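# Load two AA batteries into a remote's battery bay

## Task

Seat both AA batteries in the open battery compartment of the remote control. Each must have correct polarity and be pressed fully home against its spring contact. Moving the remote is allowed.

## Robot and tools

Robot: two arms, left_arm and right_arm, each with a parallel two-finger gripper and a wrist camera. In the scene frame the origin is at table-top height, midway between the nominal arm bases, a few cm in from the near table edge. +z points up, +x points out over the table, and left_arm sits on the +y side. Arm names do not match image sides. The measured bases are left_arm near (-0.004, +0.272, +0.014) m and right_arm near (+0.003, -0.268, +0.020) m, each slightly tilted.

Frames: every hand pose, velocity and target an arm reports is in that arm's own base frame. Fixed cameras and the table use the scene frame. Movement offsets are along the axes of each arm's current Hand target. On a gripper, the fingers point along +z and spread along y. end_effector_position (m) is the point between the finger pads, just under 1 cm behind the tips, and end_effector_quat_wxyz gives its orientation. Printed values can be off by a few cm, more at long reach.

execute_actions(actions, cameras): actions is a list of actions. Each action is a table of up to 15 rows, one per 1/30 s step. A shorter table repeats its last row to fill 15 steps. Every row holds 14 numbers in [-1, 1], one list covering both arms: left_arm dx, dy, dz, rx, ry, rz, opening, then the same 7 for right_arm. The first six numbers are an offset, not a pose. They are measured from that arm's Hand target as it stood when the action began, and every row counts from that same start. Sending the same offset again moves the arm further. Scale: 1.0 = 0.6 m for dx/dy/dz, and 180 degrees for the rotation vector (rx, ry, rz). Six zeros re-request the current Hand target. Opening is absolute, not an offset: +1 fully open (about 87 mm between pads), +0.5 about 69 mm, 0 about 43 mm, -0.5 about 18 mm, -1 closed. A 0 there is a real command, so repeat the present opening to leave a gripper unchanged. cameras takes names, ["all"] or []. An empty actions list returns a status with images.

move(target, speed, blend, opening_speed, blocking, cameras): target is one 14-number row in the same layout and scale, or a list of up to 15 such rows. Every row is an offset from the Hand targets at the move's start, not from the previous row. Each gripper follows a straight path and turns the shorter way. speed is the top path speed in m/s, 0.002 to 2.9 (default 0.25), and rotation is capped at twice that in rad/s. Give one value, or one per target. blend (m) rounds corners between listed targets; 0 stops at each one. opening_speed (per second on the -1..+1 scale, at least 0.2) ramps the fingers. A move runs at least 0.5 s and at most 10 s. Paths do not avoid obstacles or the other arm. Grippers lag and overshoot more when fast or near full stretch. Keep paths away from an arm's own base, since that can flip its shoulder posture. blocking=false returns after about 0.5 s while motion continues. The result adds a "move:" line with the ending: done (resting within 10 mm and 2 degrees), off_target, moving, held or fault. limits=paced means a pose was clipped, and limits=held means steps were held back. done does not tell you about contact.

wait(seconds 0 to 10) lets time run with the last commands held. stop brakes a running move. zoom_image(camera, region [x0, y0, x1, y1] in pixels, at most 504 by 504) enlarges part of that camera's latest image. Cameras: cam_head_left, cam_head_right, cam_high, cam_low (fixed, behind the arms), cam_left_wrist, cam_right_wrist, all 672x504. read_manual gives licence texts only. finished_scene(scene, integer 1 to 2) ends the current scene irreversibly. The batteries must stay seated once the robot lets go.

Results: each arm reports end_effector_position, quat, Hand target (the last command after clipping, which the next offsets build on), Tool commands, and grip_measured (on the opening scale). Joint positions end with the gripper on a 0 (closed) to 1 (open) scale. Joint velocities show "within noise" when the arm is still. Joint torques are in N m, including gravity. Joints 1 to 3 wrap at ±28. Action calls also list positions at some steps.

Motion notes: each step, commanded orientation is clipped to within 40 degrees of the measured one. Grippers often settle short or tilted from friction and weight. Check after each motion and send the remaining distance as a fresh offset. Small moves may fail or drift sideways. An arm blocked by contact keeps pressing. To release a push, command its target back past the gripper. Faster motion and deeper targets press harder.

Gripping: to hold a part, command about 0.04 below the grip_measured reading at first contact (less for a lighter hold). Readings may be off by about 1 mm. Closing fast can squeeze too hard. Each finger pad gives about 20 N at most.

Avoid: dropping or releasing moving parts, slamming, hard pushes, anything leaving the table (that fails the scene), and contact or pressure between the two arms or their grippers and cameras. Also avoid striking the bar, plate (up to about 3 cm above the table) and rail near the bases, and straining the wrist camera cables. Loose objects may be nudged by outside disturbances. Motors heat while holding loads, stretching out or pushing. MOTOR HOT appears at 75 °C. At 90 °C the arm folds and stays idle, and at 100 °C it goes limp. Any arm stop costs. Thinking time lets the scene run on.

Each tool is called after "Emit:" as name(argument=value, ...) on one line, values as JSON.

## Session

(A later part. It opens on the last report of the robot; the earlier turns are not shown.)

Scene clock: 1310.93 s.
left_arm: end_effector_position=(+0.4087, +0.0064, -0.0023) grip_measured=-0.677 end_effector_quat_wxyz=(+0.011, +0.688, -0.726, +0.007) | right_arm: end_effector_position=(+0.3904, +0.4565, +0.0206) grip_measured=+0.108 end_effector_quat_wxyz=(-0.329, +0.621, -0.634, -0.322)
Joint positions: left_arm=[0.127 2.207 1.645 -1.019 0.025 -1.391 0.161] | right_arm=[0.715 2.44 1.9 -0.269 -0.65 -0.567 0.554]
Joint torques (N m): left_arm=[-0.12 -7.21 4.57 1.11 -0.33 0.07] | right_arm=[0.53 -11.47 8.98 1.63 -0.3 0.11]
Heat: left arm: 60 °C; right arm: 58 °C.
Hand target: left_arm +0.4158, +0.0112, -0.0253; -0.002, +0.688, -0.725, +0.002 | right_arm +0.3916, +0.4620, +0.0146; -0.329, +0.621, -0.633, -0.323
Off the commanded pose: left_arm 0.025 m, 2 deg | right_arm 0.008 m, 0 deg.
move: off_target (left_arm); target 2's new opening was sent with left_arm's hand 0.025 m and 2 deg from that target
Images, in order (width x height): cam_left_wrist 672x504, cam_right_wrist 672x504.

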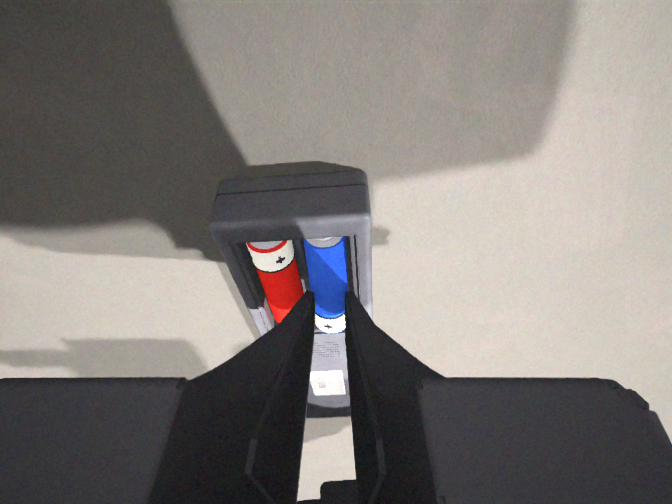

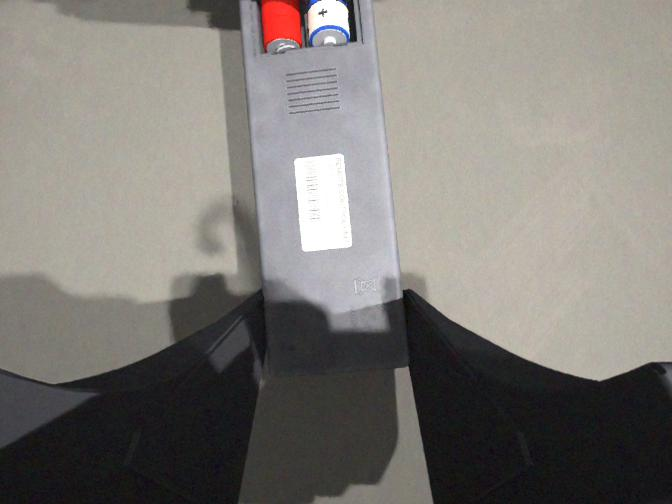

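Emit:
move(target=[[0,0,0,0,0,0,-0.78,0,0,0,0,0,0,-0.16],[-0.05,0,0.0,0,0,0,-0.78,0,0,0,0,0,0,-0.16],[-0.05,0,0.025,0,0,0,-0.78,0,0,0,0,0,0,-0.16]], speed=0.04, opening_speed=0.3, cameras=["cam_right_wrist","cam_left_wrist"])

Emit:
zoom_image(camera="cam_left_wrist", region=[220, 160, 440, 380])

Emit:
zoom_image(camera="cam_right_wrist", region=[230, 0, 380, 90])

Scene clock: 1318.10 s.
left_arm: end_effector_position=(+0.4091, +0.0101, -0.0007) grip_measured=-0.779 end_effector_quat_wxyz=(+0.038, +0.682, -0.729, +0.046) | right_arm: end_effector_position=(+0.3904, +0.4565, +0.0206) grip_measured=+0.108 end_effector_quat_wxyz=(-0.329, +0.621, -0.634, -0.322)
Joint positions: left_arm=[0.174 2.219 1.651 -1.017 0.118 -1.33 0.111] | right_arm=[0.715 2.44 1.9 -0.269 -0.65 -0.567 0.554]
Joint torques (N m): left_arm=[1.73 -5.03 5.18 1.32 -1.11 0.14] | right_arm=[0.53 -11.48 8.98 1.63 -0.3 0.11]
Heat: left arm: 59 °C; right arm: 58 °C.
Hand target: left_arm +0.4175, +0.0412, -0.0403; -0.002, +0.689, -0.725, +0.002 | right_arm +0.3916, +0.4620, +0.0146; -0.329, +0.621, -0.633, -0.323
Off the commanded pose: left_arm 0.051 m, 7 deg | right_arm 0.008 m, 0 deg.
move: off_target (left_arm)
Images, in order (width x height): cam_left_wrist 672x504, cam_right_wrist 672x504.

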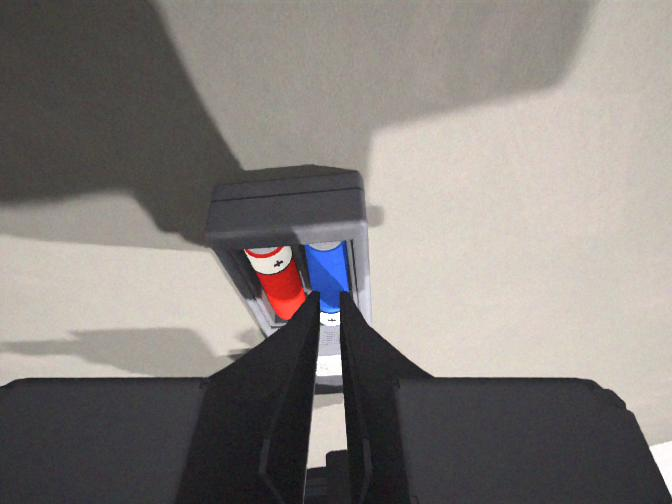

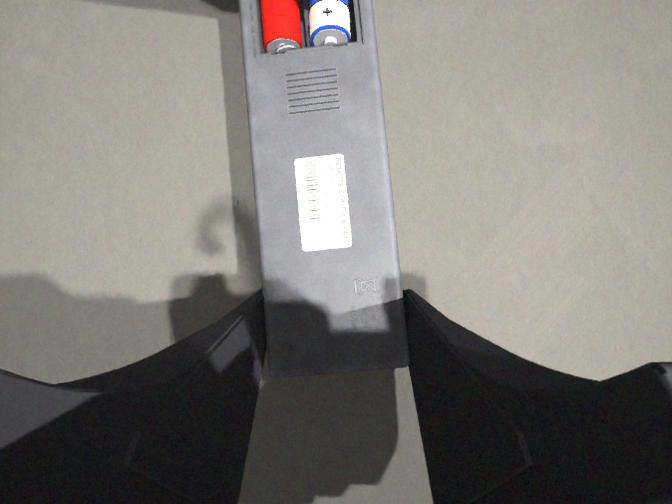

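Scaled by 2.291 from the camera's 672x504 image, which has a finer 960x720 frame.

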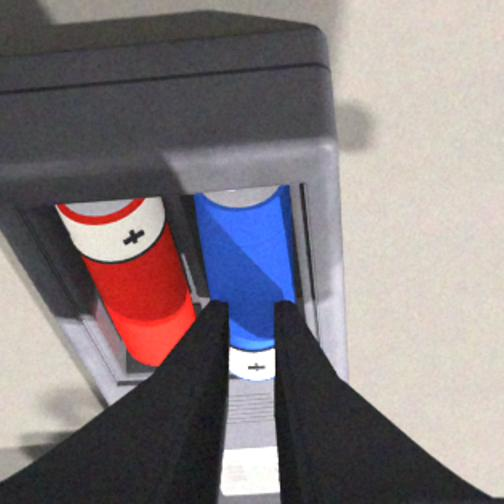

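Scaled by 3.360 from the camera's 672x504 image, which has a finer 960x720 frame.

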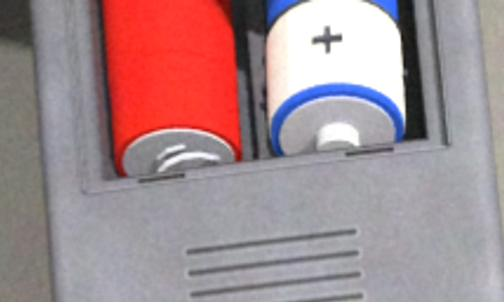

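Emit:
move(target=[[0.05,0,-0.06,0,0,0,-0.9,0,0,0,0,0,0,-0.16],[0.118,0.004,-0.08,0,0,0,-0.9,0,0,0,0,0,0,-0.16],[0.118,0.004,-0.048,0,0,0,-0.9,0,0,0,0,0,0,-0.16]], speed=0.08, cameras=["cam_low","cam_left_wrist","cam_right_wrist"])

Emit:
zoom_image(camera="cam_left_wrist", region=[220, 120, 440, 340])

Emit:
zoom_image(camera="cam_low", region=[460, 200, 600, 320])

Scene clock: 1352.37 s.
left_arm: end_effector_position=(+0.4076, -0.0298, +0.0016) grip_measured=-0.900 end_effector_quat_wxyz=(+0.006, +0.684, -0.729, +0.000) | right_arm: end_effector_position=(+0.3904, +0.4565, +0.0206) grip_measured=+0.108 end_effector_quat_wxyz=(-0.329, +0.621, -0.634, -0.322)
Joint positions: left_arm=[0.032 2.189 1.635 -1.027 0.008 -1.475 0.05] | right_arm=[0.715 2.44 1.9 -0.269 -0.65 -0.567 0.554]
Joint torques (N m): left_arm=[-0.13 -9.39 3.64 0.96 -0.16 -0.07] | right_arm=[0.53 -11.48 8.98 1.63 -0.3 0.11]
Heat: left arm: 56 °C; right arm: 58 °C.
Hand target: left_arm +0.4112, -0.0294, -0.0115; -0.002, +0.688, -0.725, +0.002 | right_arm +0.3916, +0.4620, +0.0146; -0.329, +0.621, -0.633, -0.323
Off the commanded pose: left_arm 0.014 m, 1 deg | right_arm 0.008 m, 0 deg.
move: off_target (left_arm)
Images, in order (width x height): cam_low 672x504, cam_left_wrist 672x504, cam_right_wrist 672x504.

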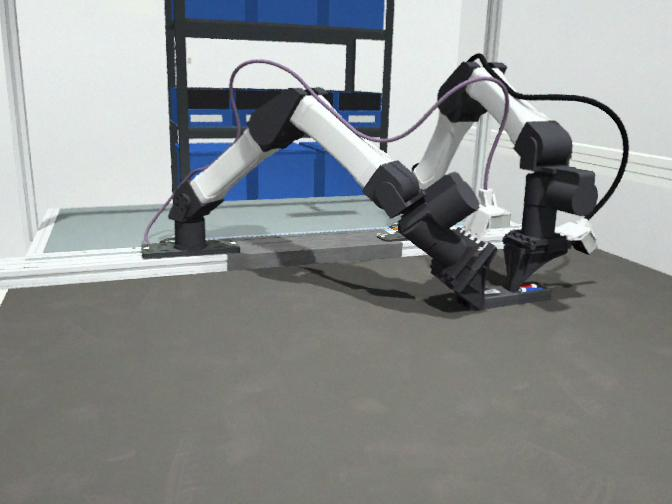

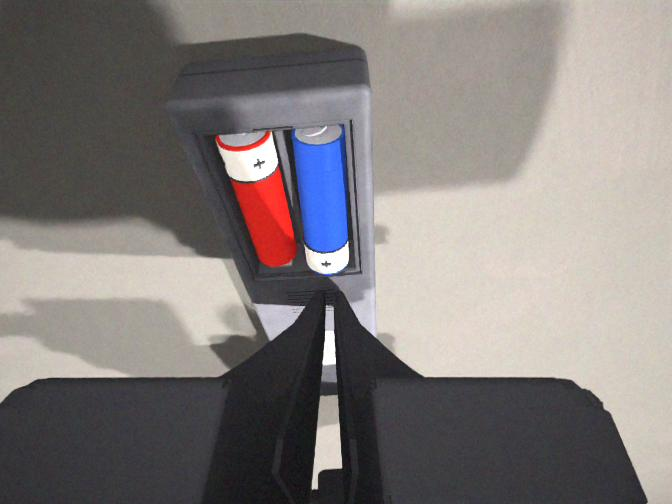

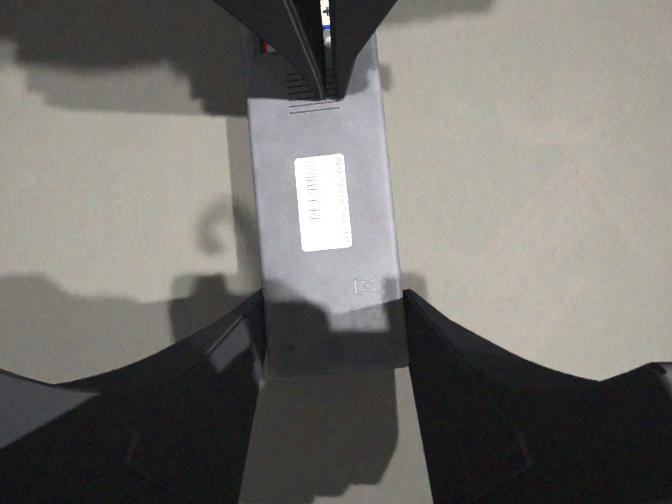

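Scaled by 2.291 from the camera's 672x504 image, which has a finer 960x720 frame.

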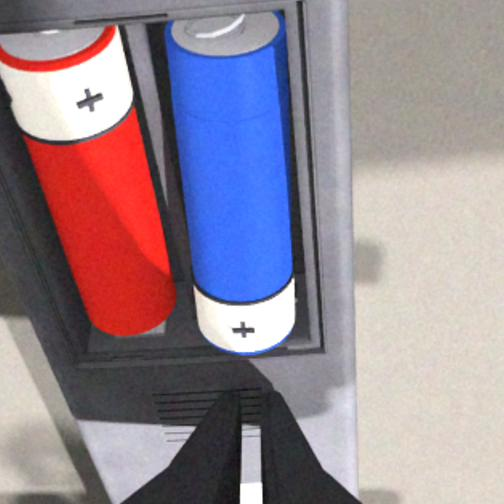

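Scaled by 3.600 from the camera's 672x504 image, which has a finer 960x720 frame.

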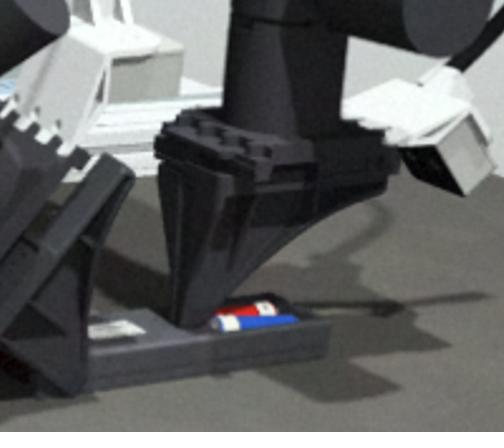

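Emit:
move(target=[[-0.01,0.002,0.012,0,0,0,-0.9,0,0,0,0,0,0,-0.16],[-0.055,0.002,0.03,0,0,0,-0.9,0,0,0,0,0,0,-0.16]], speed=0.04, cameras=["cam_low","cam_left_wrist","cam_right_wrist"])

Emit:
zoom_image(camera="cam_left_wrist", region=[220, 120, 440, 340])

Emit:
zoom_image(camera="cam_low", region=[460, 200, 600, 320])

Scene clock: 1358.00 s.
left_arm: end_effector_position=(+0.4078, -0.0268, +0.0015) grip_measured=-0.900 end_effector_quat_wxyz=(+0.032, +0.680, -0.731, +0.041) | right_arm: end_effector_position=(+0.3906, +0.4565, +0.0207) grip_measured=+0.108 end_effector_quat_wxyz=(-0.330, +0.621, -0.634, -0.322)
Joint positions: left_arm=[0.08 2.186 1.609 -0.993 0.104 -1.419 0.05] | right_arm=[0.715 2.44 1.9 -0.268 -0.65 -0.567 0.554]
Joint torques (N m): left_arm=[2.41 -6.52 4.66 1.09 -1 0.13] | right_arm=[0.53 -11.48 8.98 1.63 -0.3 0.11]
Heat: left arm: 56 °C; right arm: 58 °C.
Hand target: left_arm +0.4118, +0.0036, -0.0296; -0.002, +0.688, -0.725, +0.002 | right_arm +0.3916, +0.4621, +0.0147; -0.329, +0.621, -0.633, -0.323
Off the commanded pose: left_arm 0.044 m, 6 deg | right_arm 0.008 m, 0 deg.
move: off_target (left_arm)
Images, in order (width x height): cam_low 672x504, cam_left_wrist 672x504, cam_right_wrist 672x504.

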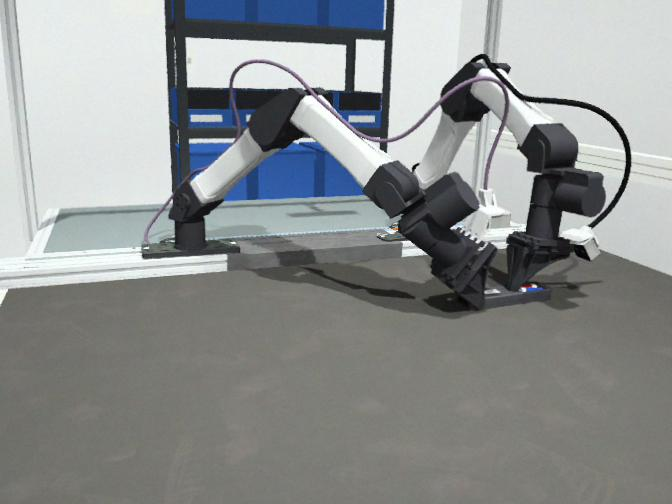

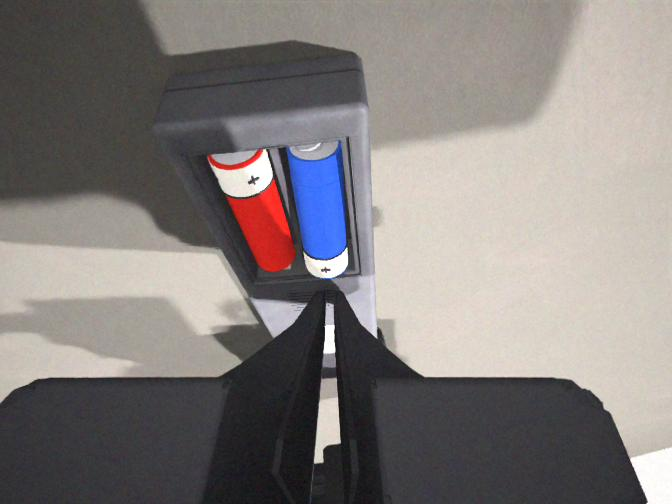

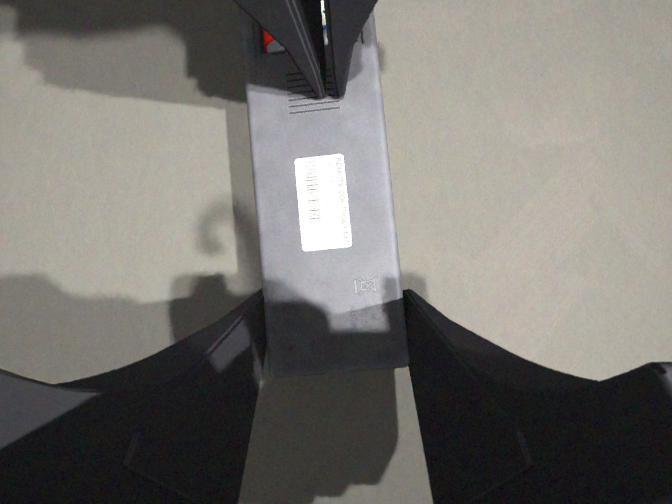

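Scaled by 2.291 from the camera's 672x504 image, which has a finer 960x720 frame.

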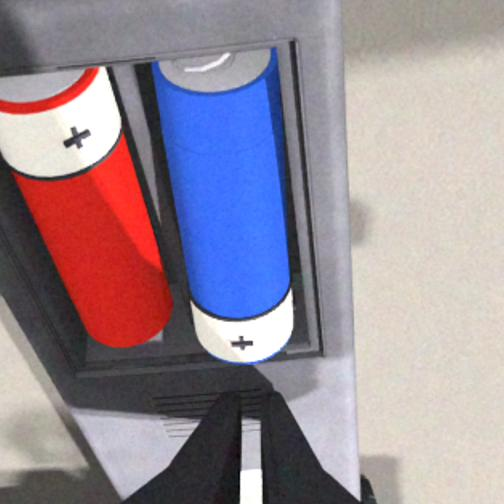

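Scaled by 3.600 from the camera's 672x504 image, which has a finer 960x720 frame.

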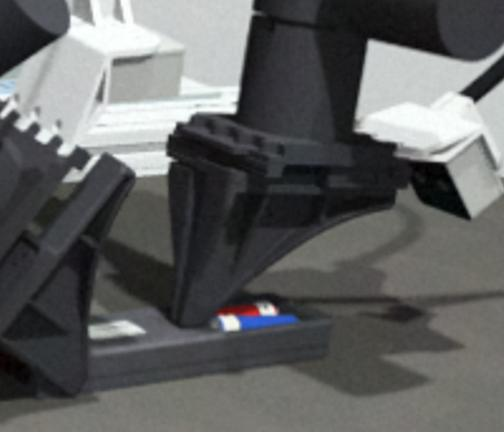

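Emit:
move(target=[[0.045,0,-0.05,0,0,0,-0.9,0,0,0,0,0,0,-0.16],[0.03,0,-0.05,0,0,0,-0.9,0,0,0,0,0,0,-0.16],[-0.01,0,-0.03,0,0,0,-0.9,0,0,0,0,0,0,-0.16],[-0.04,0,-0.03,0,0,0,-0.9,0,0,0,0,0,0,-0.16]], speed=0.05, blend=[0.005,0,0.005,0], cameras=["cam_low","cam_left_wrist","cam_right_wrist"])

Emit:
zoom_image(camera="cam_left_wrist", region=[220, 120, 440, 340])

Emit:
zoom_image(camera="cam_low", region=[460, 200, 600, 320])

Scene clock: 1366.97 s.
left_arm: end_effector_position=(+0.4044, -0.0076, +0.0015) grip_measured=-0.900 end_effector_quat_wxyz=(+0.037, +0.678, -0.733, +0.039) | right_arm: end_effector_position=(+0.3901, +0.4619, +0.0208) grip_measured=+0.108 end_effector_quat_wxyz=(-0.335, +0.621, -0.630, -0.324)
Joint positions: left_arm=[0.129 2.193 1.62 -1.012 0.108 -1.364 0.05] | right_arm=[0.722 2.447 1.903 -0.247 -0.65 -0.558 0.554]
Joint torques (N m): left_arm=[3.19 -7.87 9.21 0.57 -1.02 0.15] | right_arm=[-0.09 -12.14 8.77 1.39 -0.29 0.03]
Heat: left arm: 56 °C; right arm: 58 °C.
Hand target: left_arm +0.4130, +0.0276, -0.0115; -0.002, +0.688, -0.725, +0.002 | right_arm +0.3916, +0.4619, +0.0145; -0.329, +0.621, -0.634, -0.323
Off the commanded pose: left_arm 0.038 m, 6 deg | right_arm 0.006 m, 1 deg.
move: off_target (left_arm); blend cut to 0.0045 m at target 1
Images, in order (width x height): cam_low 672x504, cam_left_wrist 672x504, cam_right_wrist 672x504.

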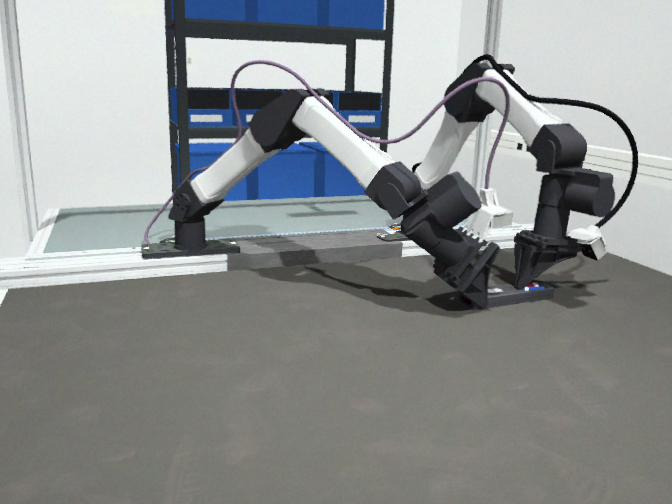

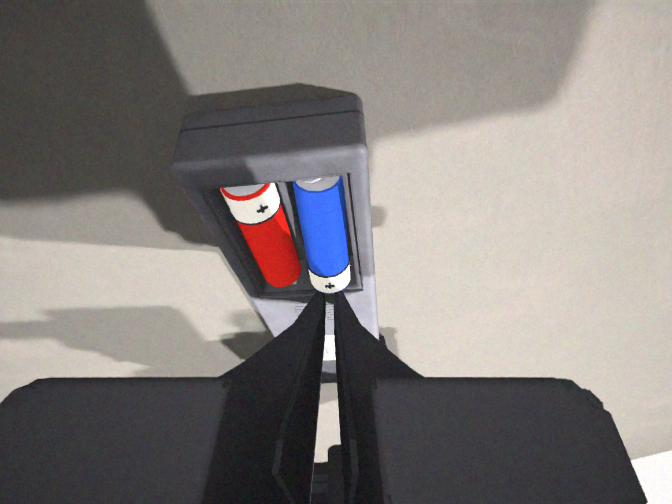

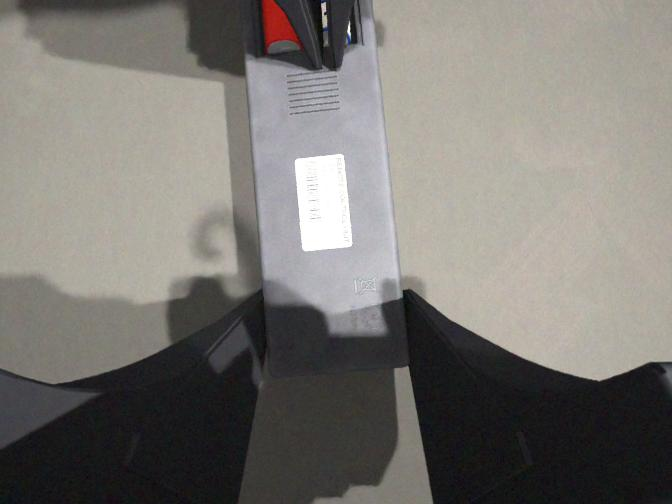

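Scaled by 2.291 from the camera's 672x504 image, which has a finer 960x720 frame.

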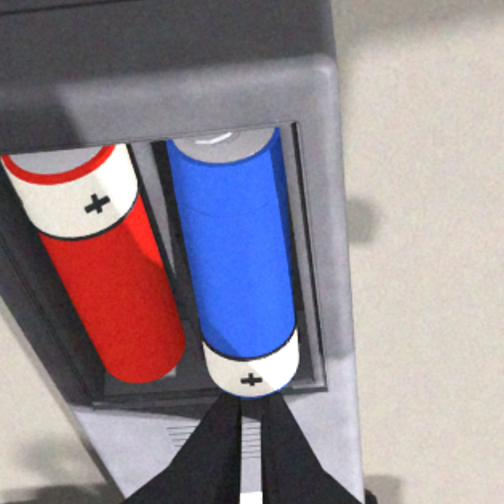

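Scaled by 3.600 from the camera's 672x504 image, which has a finer 960x720 frame.

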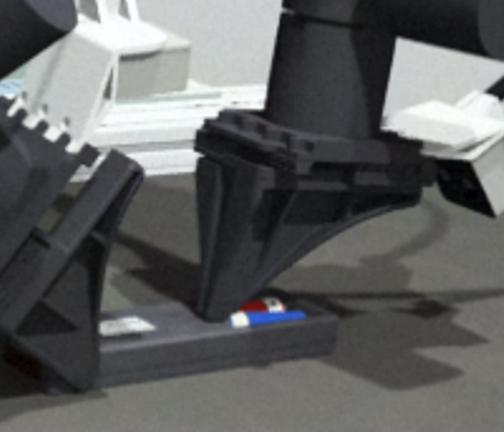

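Emit:
move(target=[[-0.03,0,0.01,0,0,0,-0.9,0.016,0,-0.02,0,0,0,-0.2],[-0.05,0,0.04,0,0,0,-0.9,0.03,0,-0.04,0,0,0,-0.2]], speed=0.05, cameras=["cam_low","cam_left_wrist","cam_right_wrist"])

Emit:
zoom_image(camera="cam_left_wrist", region=[220, 120, 440, 340])

Emit:
zoom_image(camera="cam_low", region=[460, 200, 600, 320])

Scene clock: 1373.60 s.
left_arm: end_effector_position=(+0.4052, +0.0224, -0.0017) grip_measured=-0.899 end_effector_quat_wxyz=(+0.042, +0.680, -0.730, +0.048) | right_arm: end_effector_position=(+0.3891, +0.4604, +0.0178) grip_measured=+0.092 end_effector_quat_wxyz=(-0.357, +0.627, -0.605, -0.338)
Joint positions: left_arm=[0.208 2.22 1.646 -1.019 0.125 -1.292 0.05] | right_arm=[0.71 2.429 1.815 -0.129 -0.7 -0.578 0.546]
Joint torques (N m): left_arm=[2.26 -5.35 6.78 1.16 -1.14 0.18] | right_arm=[-2.73 -17.46 3.86 0.54 -0.11 -0.12]
Heat: left arm: 56 °C; right arm: 58 °C.
Hand target: left_arm +0.4147, +0.0574, -0.0355; -0.002, +0.688, -0.725, +0.002 | right_arm +0.3910, +0.4319, +0.0135; -0.329, +0.621, -0.634, -0.323
Off the commanded pose: left_arm 0.050 m, 7 deg | right_arm 0.029 m, 5 deg.
move: off_target (left_arm, right_arm)
Images, in order (width x height): cam_low 672x504, cam_left_wrist 672x504, cam_right_wrist 672x504.

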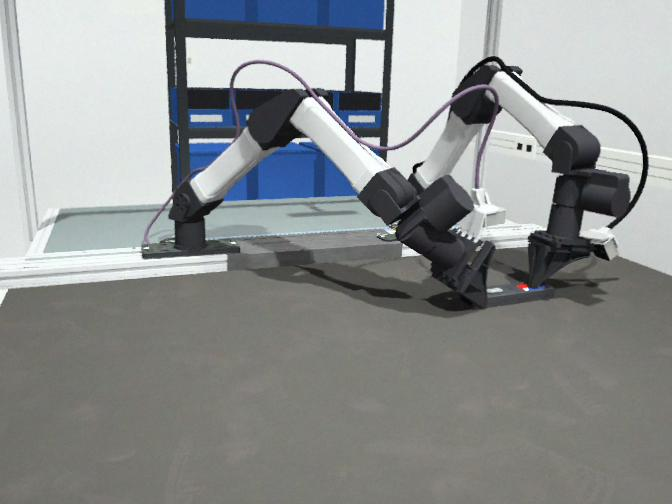

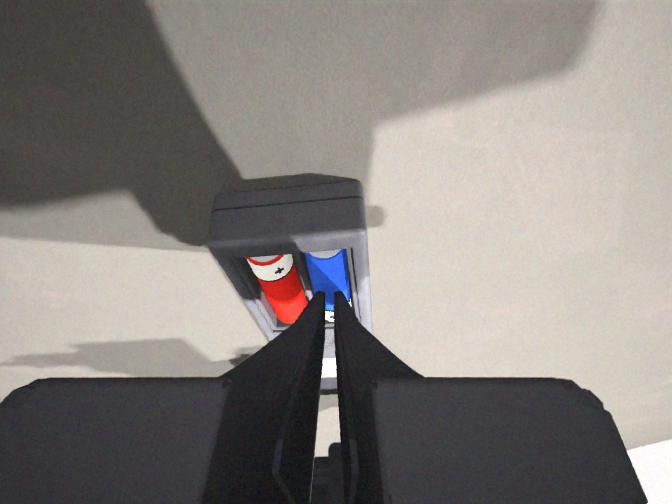

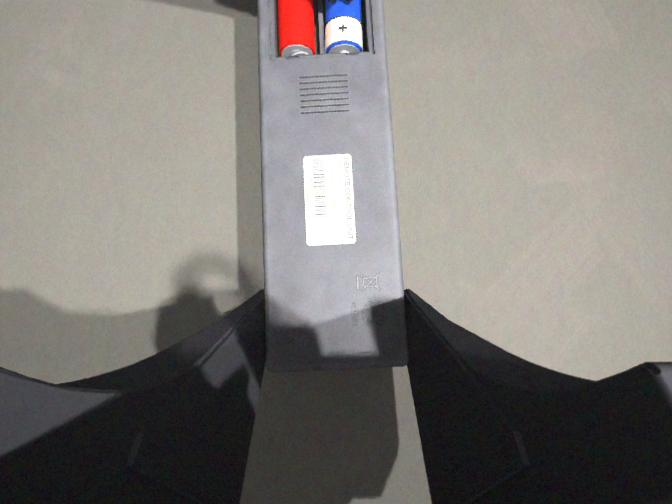

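Scaled by 2.291 from the camera's 672x504 image, which has a finer 960x720 frame.

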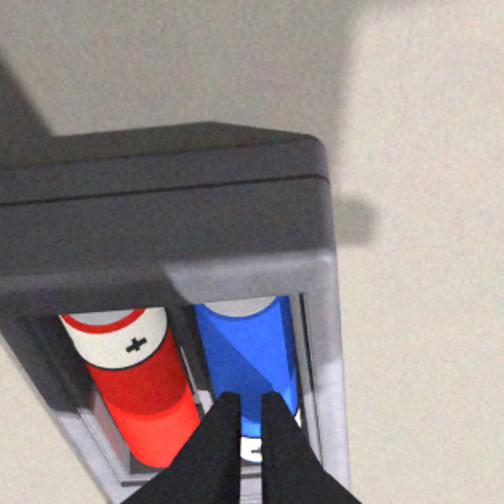

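Scaled by 3.600 from the camera's 672x504 image, which has a finer 960x720 frame.

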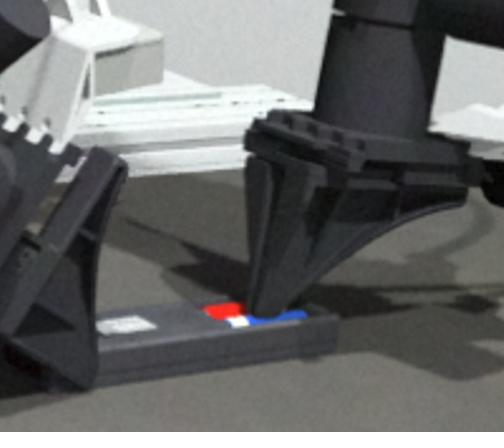

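Emit:
zoom_image(camera="cam_right_wrist", region=[250, 0, 400, 90])

Scaled by 3.360 from the camera's 672x504 image, which has a finer 960x720 frame.

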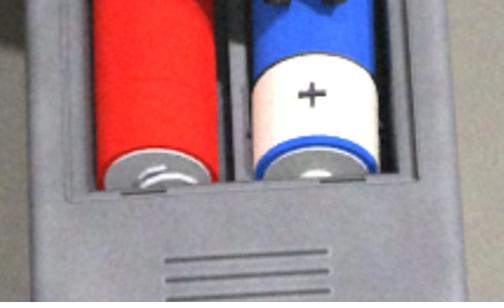

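Emit:
move(target=[[0.03,0,-0.1,0,0,0,-0.9,-0.02,0,0.02,0,0,0,-0.2],[0,0,-0.25,0,0,0,-0.9,-0.02,0,0.02,0,0,0,-0.2]], speed=0.15, cameras=["cam_low","cam_left_wrist","cam_right_wrist"])

Emit:
zoom_image(camera="cam_left_wrist", region=[220, 60, 440, 280])

Emit:
zoom_image(camera="cam_low", region=[460, 240, 580, 320])

Emit:
zoom_image(camera="cam_right_wrist", region=[250, 0, 400, 90])

Scene clock: 1383.00 s.
left_arm: end_effector_position=(+0.4099, +0.0503, +0.1008) grip_measured=-0.900 end_effector_quat_wxyz=(+0.018, +0.689, -0.725, -0.003) | right_arm: end_effector_position=(+0.3880, +0.4574, +0.0196) grip_measured=+0.092 end_effector_quat_wxyz=(-0.342, +0.626, -0.616, -0.335)
Joint positions: left_arm=[0.225 2.22 2.081 -1.465 0.014 -1.295 0.05] | right_arm=[0.71 2.429 1.846 -0.194 -0.69 -0.578 0.546]
Joint torques (N m): left_arm=[0.73 -12.14 10.48 0.23 -0.21 0.17] | right_arm=[-0.66 -14.11 8.1 0.95 -0.04 0.07]
Heat: left arm: 57 °C; right arm: 62 °C.
Hand target: left_arm +0.4138, +0.0577, +0.1144; -0.002, +0.688, -0.725, +0.002 | right_arm +0.3913, +0.4487, +0.0165; -0.329, +0.621, -0.633, -0.323
Off the commanded pose: left_arm 0.016 m, 2 deg | right_arm 0.010 m, 3 deg.
move: off_target (left_arm, right_arm)
Images, in order (width x height): cam_low 672x504, cam_left_wrist 672x504, cam_right_wrist 672x504.

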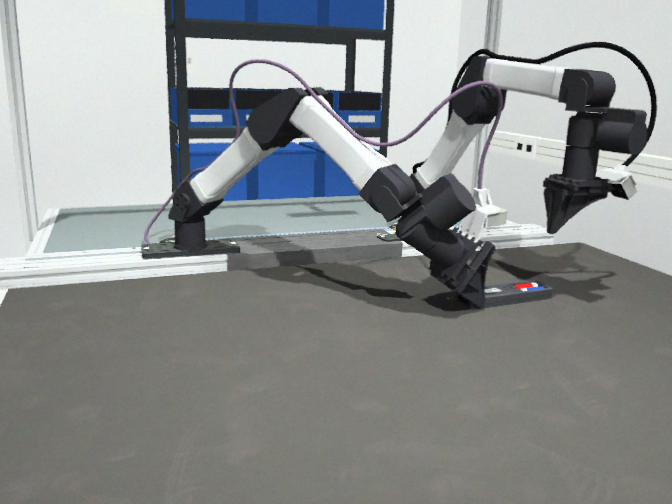

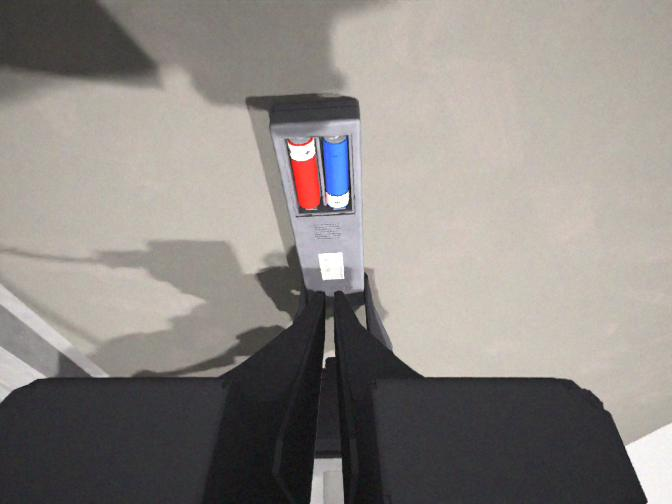

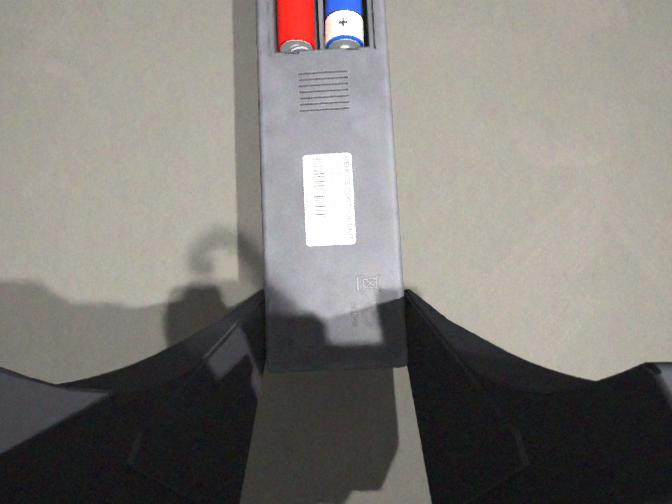

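Scaled by 2.291 from the camera's 672x504 image, which has a finer 960x720 frame.

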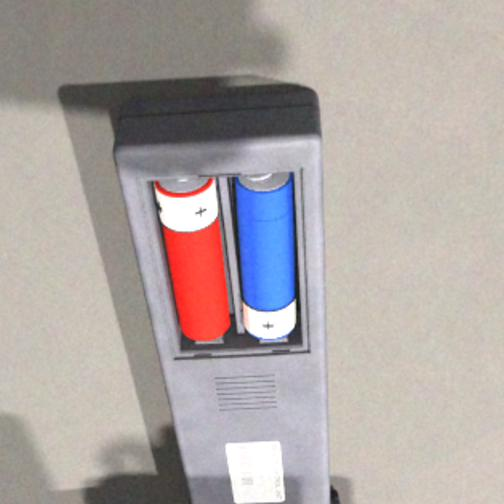

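Scaled by 4.200 from the camera's 672x504 image, which has a finer 960x720 frame.

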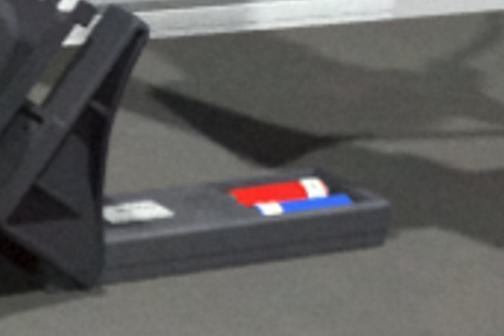

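Scaled by 3.360 from the camera's 672x504 image, which has a finer 960x720 frame.

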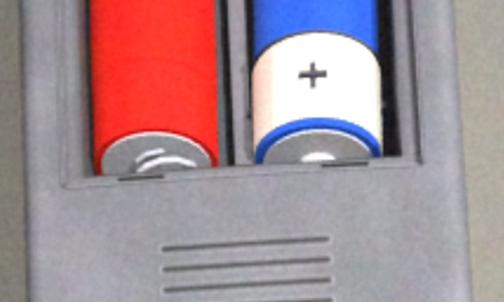

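Emit:
move(target=[[0,0,0,0,0,0,-0.9,0,0,0,0,0,0,0.4],[0,0.1,-0.05,0,0,0,-0.9,0,0,-0.2,0,0,0,0.4],[0,0.1,-0.05,0,0,0,-0.9,0.075,0,-0.4,0,0,0,0.4]], speed=0.12, opening_speed=0.5, cameras=["cam_low","cam_left_wrist"])

Emit:
zoom_image(camera="cam_low", region=[460, 250, 580, 320])

Emit:
zoom_image(camera="cam_left_wrist", region=[320, 80, 480, 240])

Scene clock: 1395.87 s.
left_arm: end_effector_position=(+0.3582, +0.0558, +0.1337) grip_measured=-0.900 end_effector_quat_wxyz=(+0.014, +0.689, -0.725, +0.001) | right_arm: end_effector_position=(+0.3876, +0.2217, +0.0928) grip_measured=+0.400 end_effector_quat_wxyz=(-0.305, +0.612, -0.655, -0.323)
Joint positions: left_arm=[0.27 1.994 1.866 -1.466 0.014 -1.248 0.05] | right_arm=[0.268 2.01 1.569 -0.789 -0.873 -1.075 0.7]
Joint torques (N m): left_arm=[0.76 -12.34 6.01 0.33 -0.21 0.18] | right_arm=[0.2 -15.09 7.51 0.77 -0.75 -0.12]
Heat: left arm: 60 °C; right arm: 63 °C.
Hand target: left_arm +0.3537, +0.0607, +0.1441; -0.002, +0.688, -0.725, +0.002 | right_arm +0.3872, +0.2263, +0.1175; -0.329, +0.621, -0.633, -0.323
Off the commanded pose: left_arm 0.012 m, 2 deg | right_arm 0.025 m, 4 deg.
move: off_target (left_arm, right_arm)
Images, in order (width x height): cam_low 672x504, cam_left_wrist 672x504.

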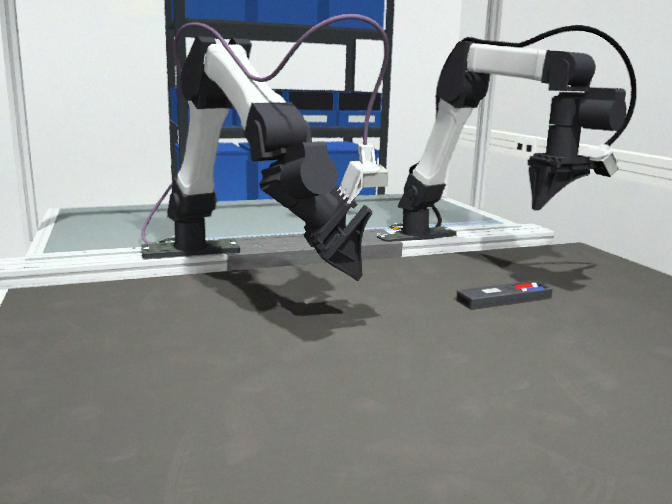

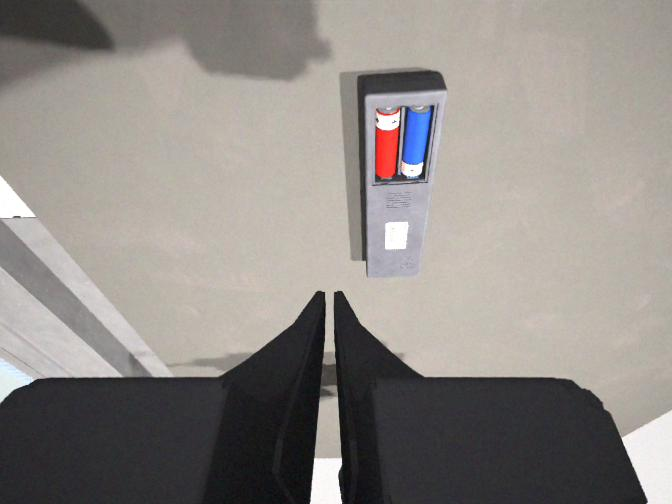

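Scaled by 4.200 from the camera's 672x504 image, which has a finer 960x720 frame.

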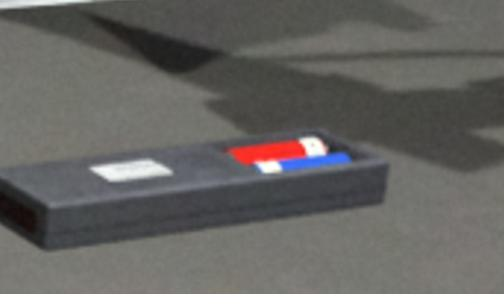

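Scaled by 3.150 from the camera's 672x504 image, which has a finer 960x720 frame.

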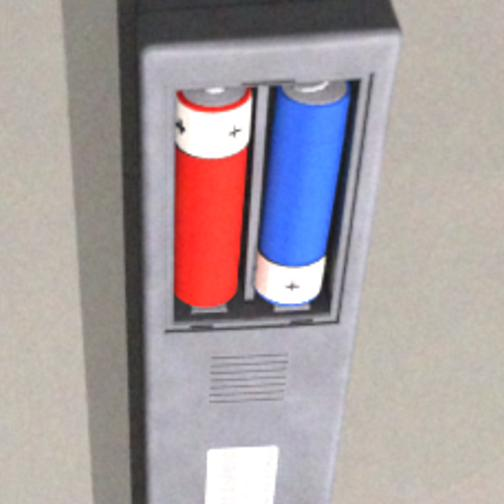

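Emit:
zoom_image(camera="cam_low", region=[508, 276, 558, 306])

Emit:
wait(seconds=0.2, cameras=["cam_head_left","cam_head_right","cam_low"])

Emit:
zoom_image(camera="cam_head_left", region=[215, 220, 305, 260])

Scaled by 10.080 from the camera's 672x504 image, which has a finer 960x720 frame.

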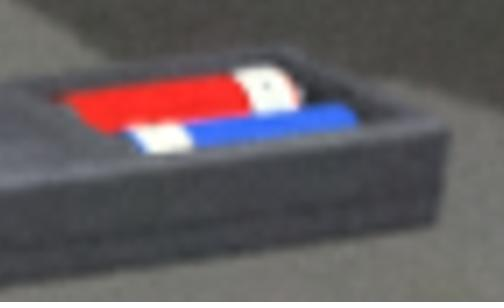

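Scene clock: 1405.50 s.
left_arm: end_effector_position=(+0.3582, +0.0558, +0.1337) grip_measured=-0.900 end_effector_quat_wxyz=(+0.014, +0.689, -0.725, +0.001) | right_arm: end_effector_position=(+0.3875, +0.2217, +0.0928) grip_measured=+0.400 end_effector_quat_wxyz=(-0.305, +0.612, -0.654, -0.323)
Joint positions: left_arm=[0.27 1.994 1.866 -1.466 0.014 -1.248 0.05] | right_arm=[0.268 2.01 1.569 -0.789 -0.873 -1.075 0.7]
Joint torques (N m): left_arm=[0.88 -12.45 6.09 0.29 -0.24 0.18] | right_arm=[0.18 -15.08 7.53 0.76 -0.76 -0.11]
Heat: left arm: 60 °C; right arm: 61 °C.
Hand target: left_arm +0.3537, +0.0607, +0.1441; -0.002, +0.688, -0.725, +0.002 | right_arm +0.3873, +0.2263, +0.1175; -0.329, +0.621, -0.634, -0.323
Tool commands: left_gripper/opening=-0.9 right_gripper/opening=+0.4
Off the commanded pose: left_arm 0.012 m, 2 deg | right_arm 0.025 m, 4 deg.
wait: 0.20 s; at rest from the start
Images, in order (width x height): cam_head_left 672x504, cam_head_right 672x504, cam_low 672x504.

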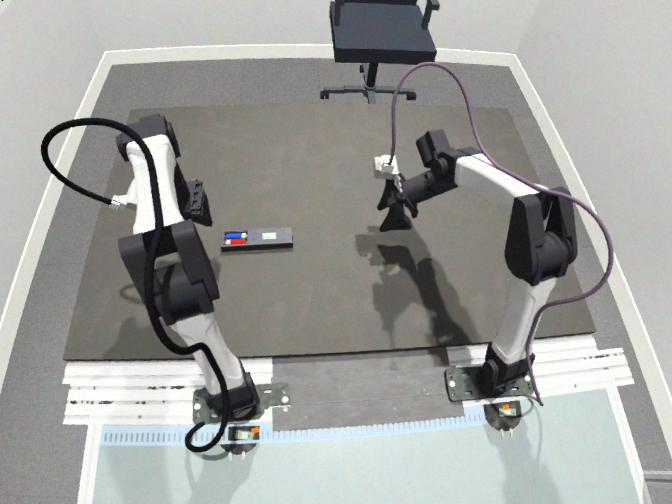

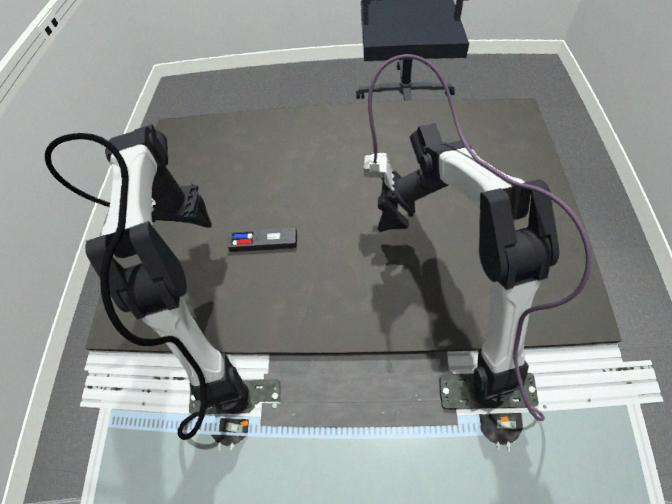

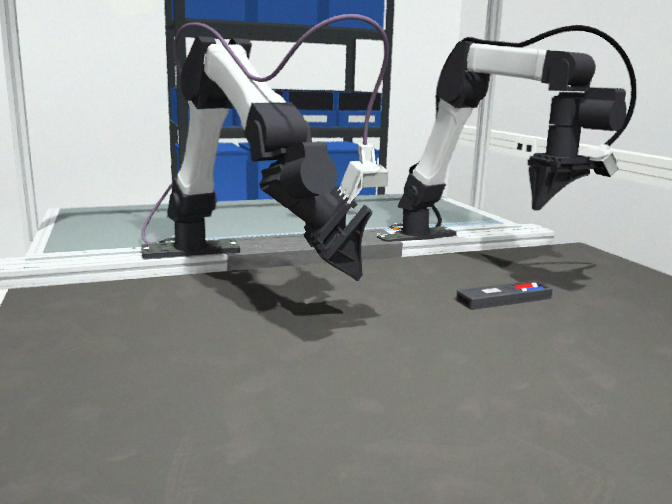

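Scaled by 5.600 from the camera's 672x504 image, which has a finer 960x720 frame.

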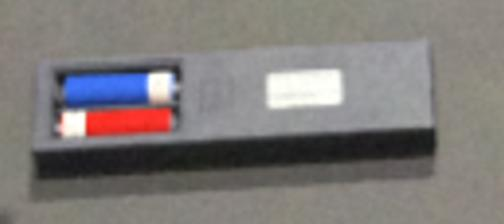

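Emit:
finished_scene(scene=2)

The scene is finished: the task was done.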